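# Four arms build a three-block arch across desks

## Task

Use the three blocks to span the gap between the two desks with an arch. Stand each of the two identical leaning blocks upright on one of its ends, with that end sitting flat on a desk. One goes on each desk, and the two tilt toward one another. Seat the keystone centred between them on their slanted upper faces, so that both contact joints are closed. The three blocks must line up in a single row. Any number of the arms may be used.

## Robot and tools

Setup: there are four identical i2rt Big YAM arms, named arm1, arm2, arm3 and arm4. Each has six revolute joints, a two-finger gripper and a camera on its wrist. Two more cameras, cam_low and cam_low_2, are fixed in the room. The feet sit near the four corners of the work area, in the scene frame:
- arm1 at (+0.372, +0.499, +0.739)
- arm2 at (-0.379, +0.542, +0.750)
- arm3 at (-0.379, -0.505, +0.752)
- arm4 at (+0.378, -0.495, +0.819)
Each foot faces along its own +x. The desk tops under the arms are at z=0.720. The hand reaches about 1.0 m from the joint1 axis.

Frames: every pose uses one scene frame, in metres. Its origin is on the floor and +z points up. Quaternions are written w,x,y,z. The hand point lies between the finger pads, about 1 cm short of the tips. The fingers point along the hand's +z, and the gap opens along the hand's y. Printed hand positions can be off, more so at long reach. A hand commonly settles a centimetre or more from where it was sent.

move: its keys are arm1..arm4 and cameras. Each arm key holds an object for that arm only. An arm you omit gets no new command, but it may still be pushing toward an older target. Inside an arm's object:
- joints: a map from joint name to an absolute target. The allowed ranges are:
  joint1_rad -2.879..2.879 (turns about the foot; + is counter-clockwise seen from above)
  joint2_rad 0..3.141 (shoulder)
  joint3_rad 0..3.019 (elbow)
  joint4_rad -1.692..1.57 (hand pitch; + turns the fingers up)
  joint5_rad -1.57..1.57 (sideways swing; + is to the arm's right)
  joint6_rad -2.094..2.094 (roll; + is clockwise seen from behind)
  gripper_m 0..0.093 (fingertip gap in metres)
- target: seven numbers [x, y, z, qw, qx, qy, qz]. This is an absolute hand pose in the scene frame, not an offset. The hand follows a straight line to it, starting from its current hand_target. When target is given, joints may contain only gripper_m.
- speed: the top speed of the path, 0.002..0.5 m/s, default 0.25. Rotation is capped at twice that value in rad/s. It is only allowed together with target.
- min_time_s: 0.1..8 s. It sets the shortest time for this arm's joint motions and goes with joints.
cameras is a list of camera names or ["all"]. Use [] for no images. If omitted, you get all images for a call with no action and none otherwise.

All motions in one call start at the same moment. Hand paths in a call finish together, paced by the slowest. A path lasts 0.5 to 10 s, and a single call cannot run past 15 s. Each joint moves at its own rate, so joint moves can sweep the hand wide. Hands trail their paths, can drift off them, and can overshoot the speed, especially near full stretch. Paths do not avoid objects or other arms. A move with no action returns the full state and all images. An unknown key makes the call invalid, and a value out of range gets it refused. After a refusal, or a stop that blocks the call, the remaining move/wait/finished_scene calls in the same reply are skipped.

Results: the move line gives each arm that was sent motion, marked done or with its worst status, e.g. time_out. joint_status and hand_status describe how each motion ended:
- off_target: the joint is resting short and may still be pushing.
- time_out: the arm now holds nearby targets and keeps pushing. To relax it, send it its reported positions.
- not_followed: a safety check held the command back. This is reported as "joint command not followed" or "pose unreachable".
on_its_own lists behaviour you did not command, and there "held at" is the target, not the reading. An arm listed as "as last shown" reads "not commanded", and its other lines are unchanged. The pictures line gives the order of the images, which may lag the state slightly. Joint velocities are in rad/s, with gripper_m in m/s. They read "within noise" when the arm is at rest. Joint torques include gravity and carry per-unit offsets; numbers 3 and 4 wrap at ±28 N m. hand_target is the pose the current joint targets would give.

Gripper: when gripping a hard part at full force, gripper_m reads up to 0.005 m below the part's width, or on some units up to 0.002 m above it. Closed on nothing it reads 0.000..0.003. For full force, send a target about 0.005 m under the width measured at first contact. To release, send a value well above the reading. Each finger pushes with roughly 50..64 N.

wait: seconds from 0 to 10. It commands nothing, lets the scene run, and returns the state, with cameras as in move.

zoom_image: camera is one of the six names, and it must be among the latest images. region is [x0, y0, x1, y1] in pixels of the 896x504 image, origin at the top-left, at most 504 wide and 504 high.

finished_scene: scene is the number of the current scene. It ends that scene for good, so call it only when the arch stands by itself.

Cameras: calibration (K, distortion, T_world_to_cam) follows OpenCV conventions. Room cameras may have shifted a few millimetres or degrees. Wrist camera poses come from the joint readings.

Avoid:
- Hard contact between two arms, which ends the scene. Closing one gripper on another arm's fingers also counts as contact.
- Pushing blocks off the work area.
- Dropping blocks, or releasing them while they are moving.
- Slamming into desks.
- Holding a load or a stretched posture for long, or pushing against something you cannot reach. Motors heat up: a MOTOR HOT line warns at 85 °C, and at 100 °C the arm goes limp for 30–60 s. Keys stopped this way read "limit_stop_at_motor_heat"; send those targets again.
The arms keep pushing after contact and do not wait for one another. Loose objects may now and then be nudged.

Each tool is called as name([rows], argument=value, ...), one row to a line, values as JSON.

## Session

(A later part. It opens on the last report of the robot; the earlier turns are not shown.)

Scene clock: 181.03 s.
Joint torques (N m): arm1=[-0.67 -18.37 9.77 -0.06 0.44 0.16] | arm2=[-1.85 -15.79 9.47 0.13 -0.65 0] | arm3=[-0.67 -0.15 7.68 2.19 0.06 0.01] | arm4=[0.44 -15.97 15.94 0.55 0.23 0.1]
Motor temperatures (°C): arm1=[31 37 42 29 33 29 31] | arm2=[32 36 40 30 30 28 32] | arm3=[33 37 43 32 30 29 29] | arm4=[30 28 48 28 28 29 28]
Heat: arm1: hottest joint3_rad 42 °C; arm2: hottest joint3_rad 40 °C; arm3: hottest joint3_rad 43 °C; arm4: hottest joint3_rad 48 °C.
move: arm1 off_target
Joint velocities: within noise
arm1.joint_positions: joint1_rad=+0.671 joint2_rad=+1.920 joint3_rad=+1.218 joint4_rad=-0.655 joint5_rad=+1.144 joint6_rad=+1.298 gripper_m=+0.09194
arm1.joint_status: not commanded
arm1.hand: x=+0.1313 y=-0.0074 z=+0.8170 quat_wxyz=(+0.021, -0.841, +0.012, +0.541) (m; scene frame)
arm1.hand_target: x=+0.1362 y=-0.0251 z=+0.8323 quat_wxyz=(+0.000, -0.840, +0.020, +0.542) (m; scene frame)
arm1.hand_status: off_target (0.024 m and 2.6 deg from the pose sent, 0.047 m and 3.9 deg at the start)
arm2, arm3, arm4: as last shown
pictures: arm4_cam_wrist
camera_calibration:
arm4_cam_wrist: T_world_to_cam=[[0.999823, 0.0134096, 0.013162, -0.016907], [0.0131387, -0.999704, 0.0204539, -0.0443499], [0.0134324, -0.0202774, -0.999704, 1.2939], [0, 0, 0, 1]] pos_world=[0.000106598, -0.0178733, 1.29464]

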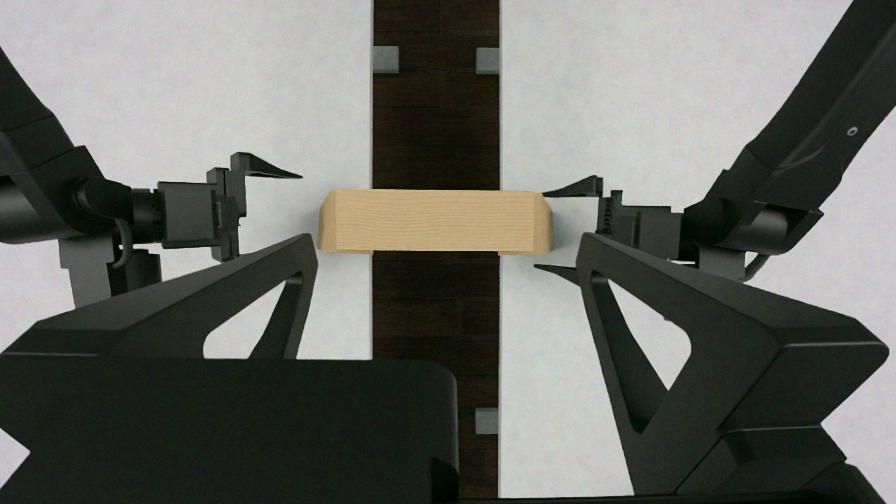

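move(arm1={"target": [0.158, -0.034, 0.842, 0.0, 0.86, -0.02, -0.51], "speed": 0.04}, cameras=["arm4_cam_wrist"])

zoom_image(camera="arm4_cam_wrist", region=[290, 150, 590, 280])

Scene clock: 182.87 s.
Joint torques (N m): arm1=[-0.21 -19.08 9.96 0.14 0.32 0.17] | arm2=[-1.96 -15.91 9.43 0.06 -0.67 -0.01] | arm3=[-0.79 0.44 7.84 2.18 0.04 -0.04] | arm4=[0.44 -15.97 15.95 0.57 0.23 0.09]
Motor temperatures (°C): arm1=[31 37 42 29 33 29 31] | arm2=[32 36 41 30 30 28 32] | arm3=[33 36 43 32 30 29 29] | arm4=[30 28 49 28 28 29 28]
Heat: arm1: hottest joint3_rad 42 °C; arm2: hottest joint3_rad 41 °C; arm3: hottest joint3_rad 43 °C; arm4: hottest joint3_rad 49 °C.
move: arm1 off_target
Joint velocities: within noise
arm1.joint_positions: joint1_rad=+0.704 joint2_rad=+1.920 joint3_rad=+1.279 joint4_rad=-0.826 joint5_rad=+1.078 joint6_rad=+1.402 gripper_m=+0.09194
arm1.joint_status: not commanded
arm1.hand: x=+0.1533 y=-0.0152 z=+0.8227 quat_wxyz=(+0.025, -0.860, +0.009, +0.509) (m; scene frame)
arm1.hand_target: x=+0.1583 y=-0.0329 z=+0.8422 quat_wxyz=(+0.000, -0.860, +0.020, +0.510) (m; scene frame)
arm1.hand_status: off_target (0.027 m and 3.1 deg from the pose sent, 0.045 m and 4.9 deg at the start)
arm2, arm3, arm4: as last shown
pictures: arm4_cam_wrist
camera_calibration:
arm4_cam_wrist: T_world_to_cam=[[0.999823, 0.0134096, 0.013162, -0.016907], [0.0131387, -0.999704, 0.0204539, -0.0443499], [0.0134324, -0.0202774, -0.999704, 1.2939], [0, 0, 0, 1]] pos_world=[0.000106598, -0.0178733, 1.29464]

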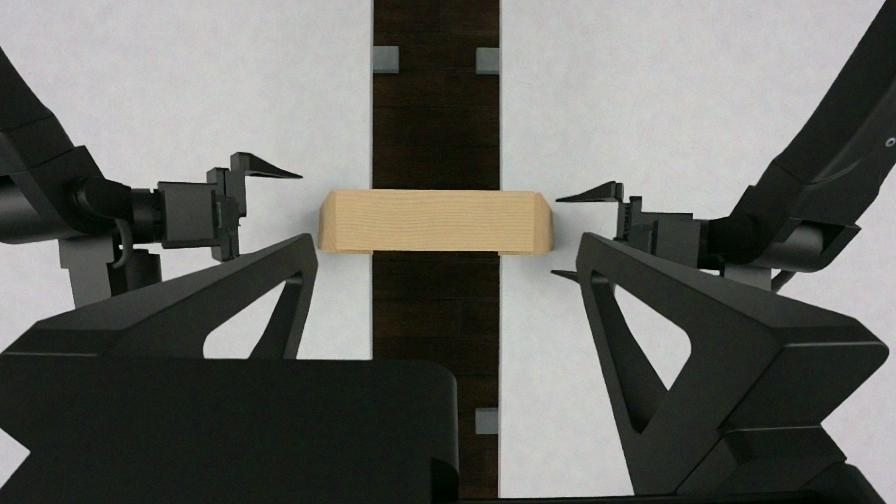

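Scaled by 1.680 from the camera's 896x504 image, which has a finer 1280x720 frame.

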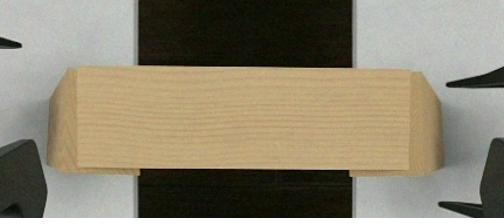

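move(arm1={"target": [0.25, -0.03, 0.92, 0.0, 0.9, -0.02, -0.43], "speed": 0.08}, arm2={"target": [-0.26, -0.01, 0.92, 0.43, 0, 0.903, 0], "speed": 0.08}, cameras=["arm4_cam_wrist", "cam_low", "cam_low_2"])

zoom_image(camera="arm4_cam_wrist", region=[300, 170, 400, 270])

zoom_image(camera="arm4_cam_wrist", region=[470, 160, 570, 260])

zoom_image(camera="cam_low_2", region=[380, 200, 500, 290])

Scene clock: 185.40 s.
Joint torques (N m): arm1=[-0.26 -20.25 10.91 -0.2 0.32 0.16] | arm2=[-1.79 -15.74 9.99 -0.14 -0.86 0.01] | arm3=[-0.85 0.09 7.69 2.07 0.06 -0.05] | arm4=[0.44 -16.03 15.94 0.57 0.24 0.09]
Motor temperatures (°C): arm1=[31 37 42 29 33 29 31] | arm2=[32 36 41 30 30 28 32] | arm3=[33 36 43 32 30 29 29] | arm4=[30 29 49 28 28 29 28]
Heat: arm1: hottest joint3_rad 42 °C; arm2: hottest joint3_rad 41 °C; arm3: hottest joint3_rad 43 °C; arm4: hottest joint3_rad 49 °C.
move: arm1 off_target; arm2 off_target
Joint velocities: within noise
arm1.joint_positions: joint1_rad=+0.846 joint2_rad=+1.845 joint3_rad=+1.434 joint4_rad=-1.306 joint5_rad=+0.902 joint6_rad=+1.667 gripper_m=+0.09194
arm1.joint_status: not commanded
arm1.hand: x=+0.2437 y=-0.0155 z=+0.8888 quat_wxyz=(+0.035, -0.901, +0.005, +0.433) (m; scene frame)
arm1.hand_target: x=+0.2500 y=-0.0285 z=+0.9200 quat_wxyz=(+0.000, -0.902, +0.020, +0.431) (m; scene frame)
arm1.hand_status: off_target (0.035 m and 4.3 deg from the pose sent, 0.138 m and 10.6 deg at the start)
arm2.joint_positions: joint1_rad=-0.830 joint2_rad=+1.880 joint3_rad=+1.478 joint4_rad=-1.273 joint5_rad=-0.892 joint6_rad=-1.607 gripper_m=+0.09188
arm2.joint_status: not commanded
arm2.hand: x=-0.2566 y=+0.0054 z=+0.8907 quat_wxyz=(-0.429, -0.016, -0.903, -0.031) (m; scene frame)
arm2.hand_target: x=-0.2600 y=-0.0084 z=+0.9201 quat_wxyz=(-0.430, +0.000, -0.903, +0.000) (m; scene frame)
arm2.hand_status: off_target (0.033 m and 4.1 deg from the pose sent, 0.129 m and 4.0 deg at the start)
arm3, arm4: as last shown
pictures: arm4_cam_wrist, cam_low, cam_low_2
camera_calibration:
arm4_cam_wrist: T_world_to_cam=[[0.999823, 0.0134096, 0.013162, -0.016907], [0.0131387, -0.999704, 0.0204539, -0.0443499], [0.0134324, -0.0202774, -0.999704, 1.2939], [0, 0, 0, 1]] pos_world=[0.000106598, -0.0178733, 1.29464]

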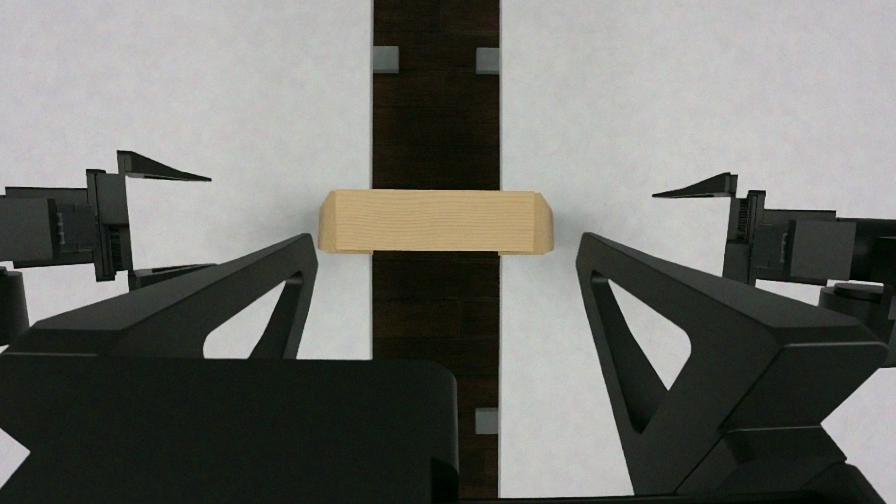

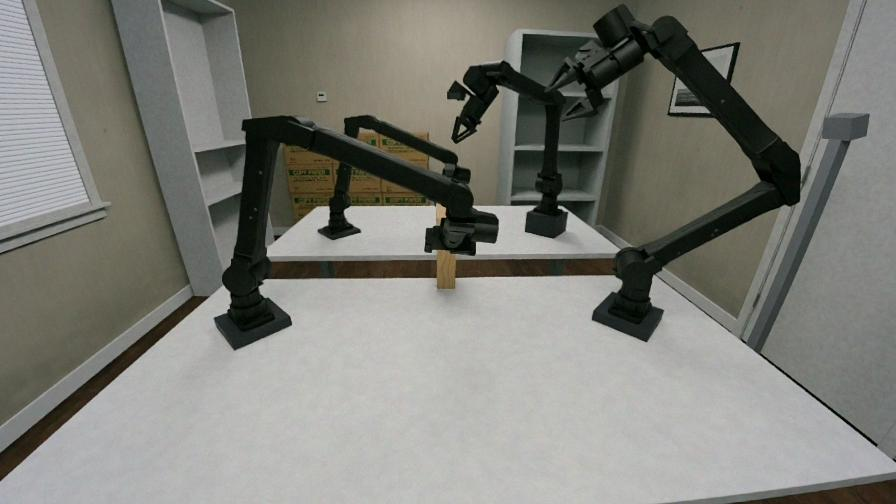

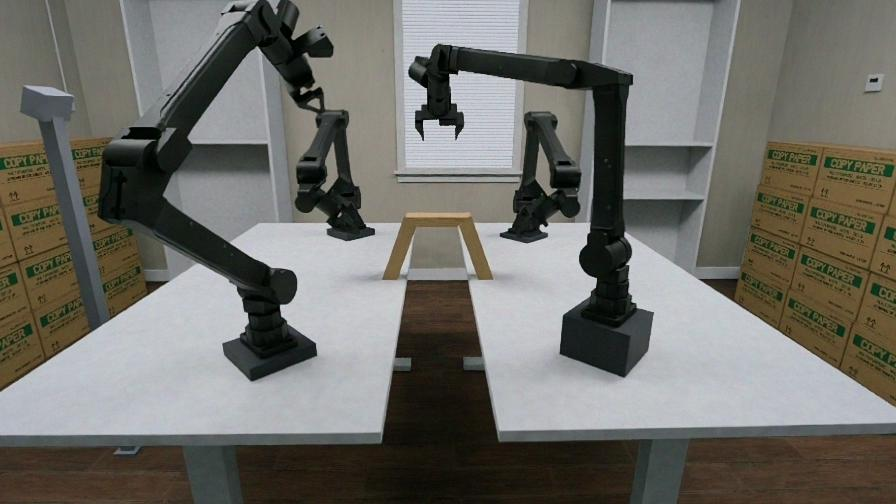

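Scaled by 5.040 from the camera's 896x504 image, which has a finer 1280x720 frame.

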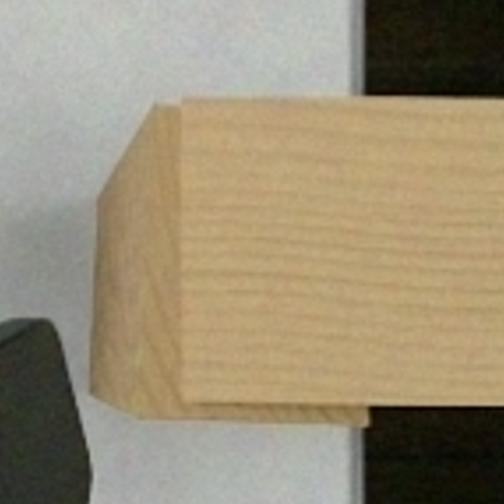

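Scaled by 5.040 from the camera's 896x504 image, which has a finer 1280x720 frame.

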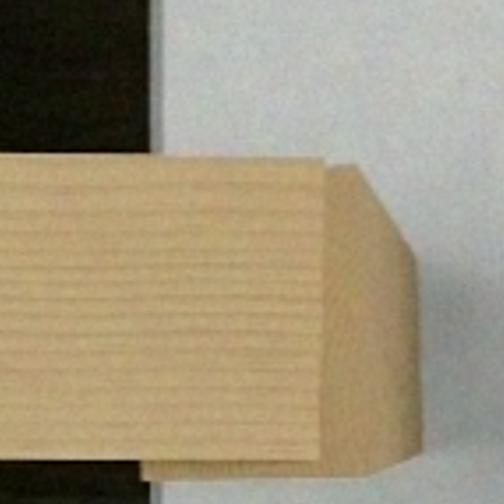

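Scaled by 4.200 from the camera's 896x504 image, which has a finer 1280x720 frame.

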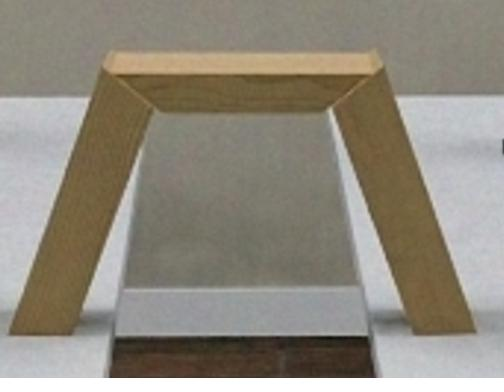

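finished_scene(scene=1)

The scene is finished: the task was done.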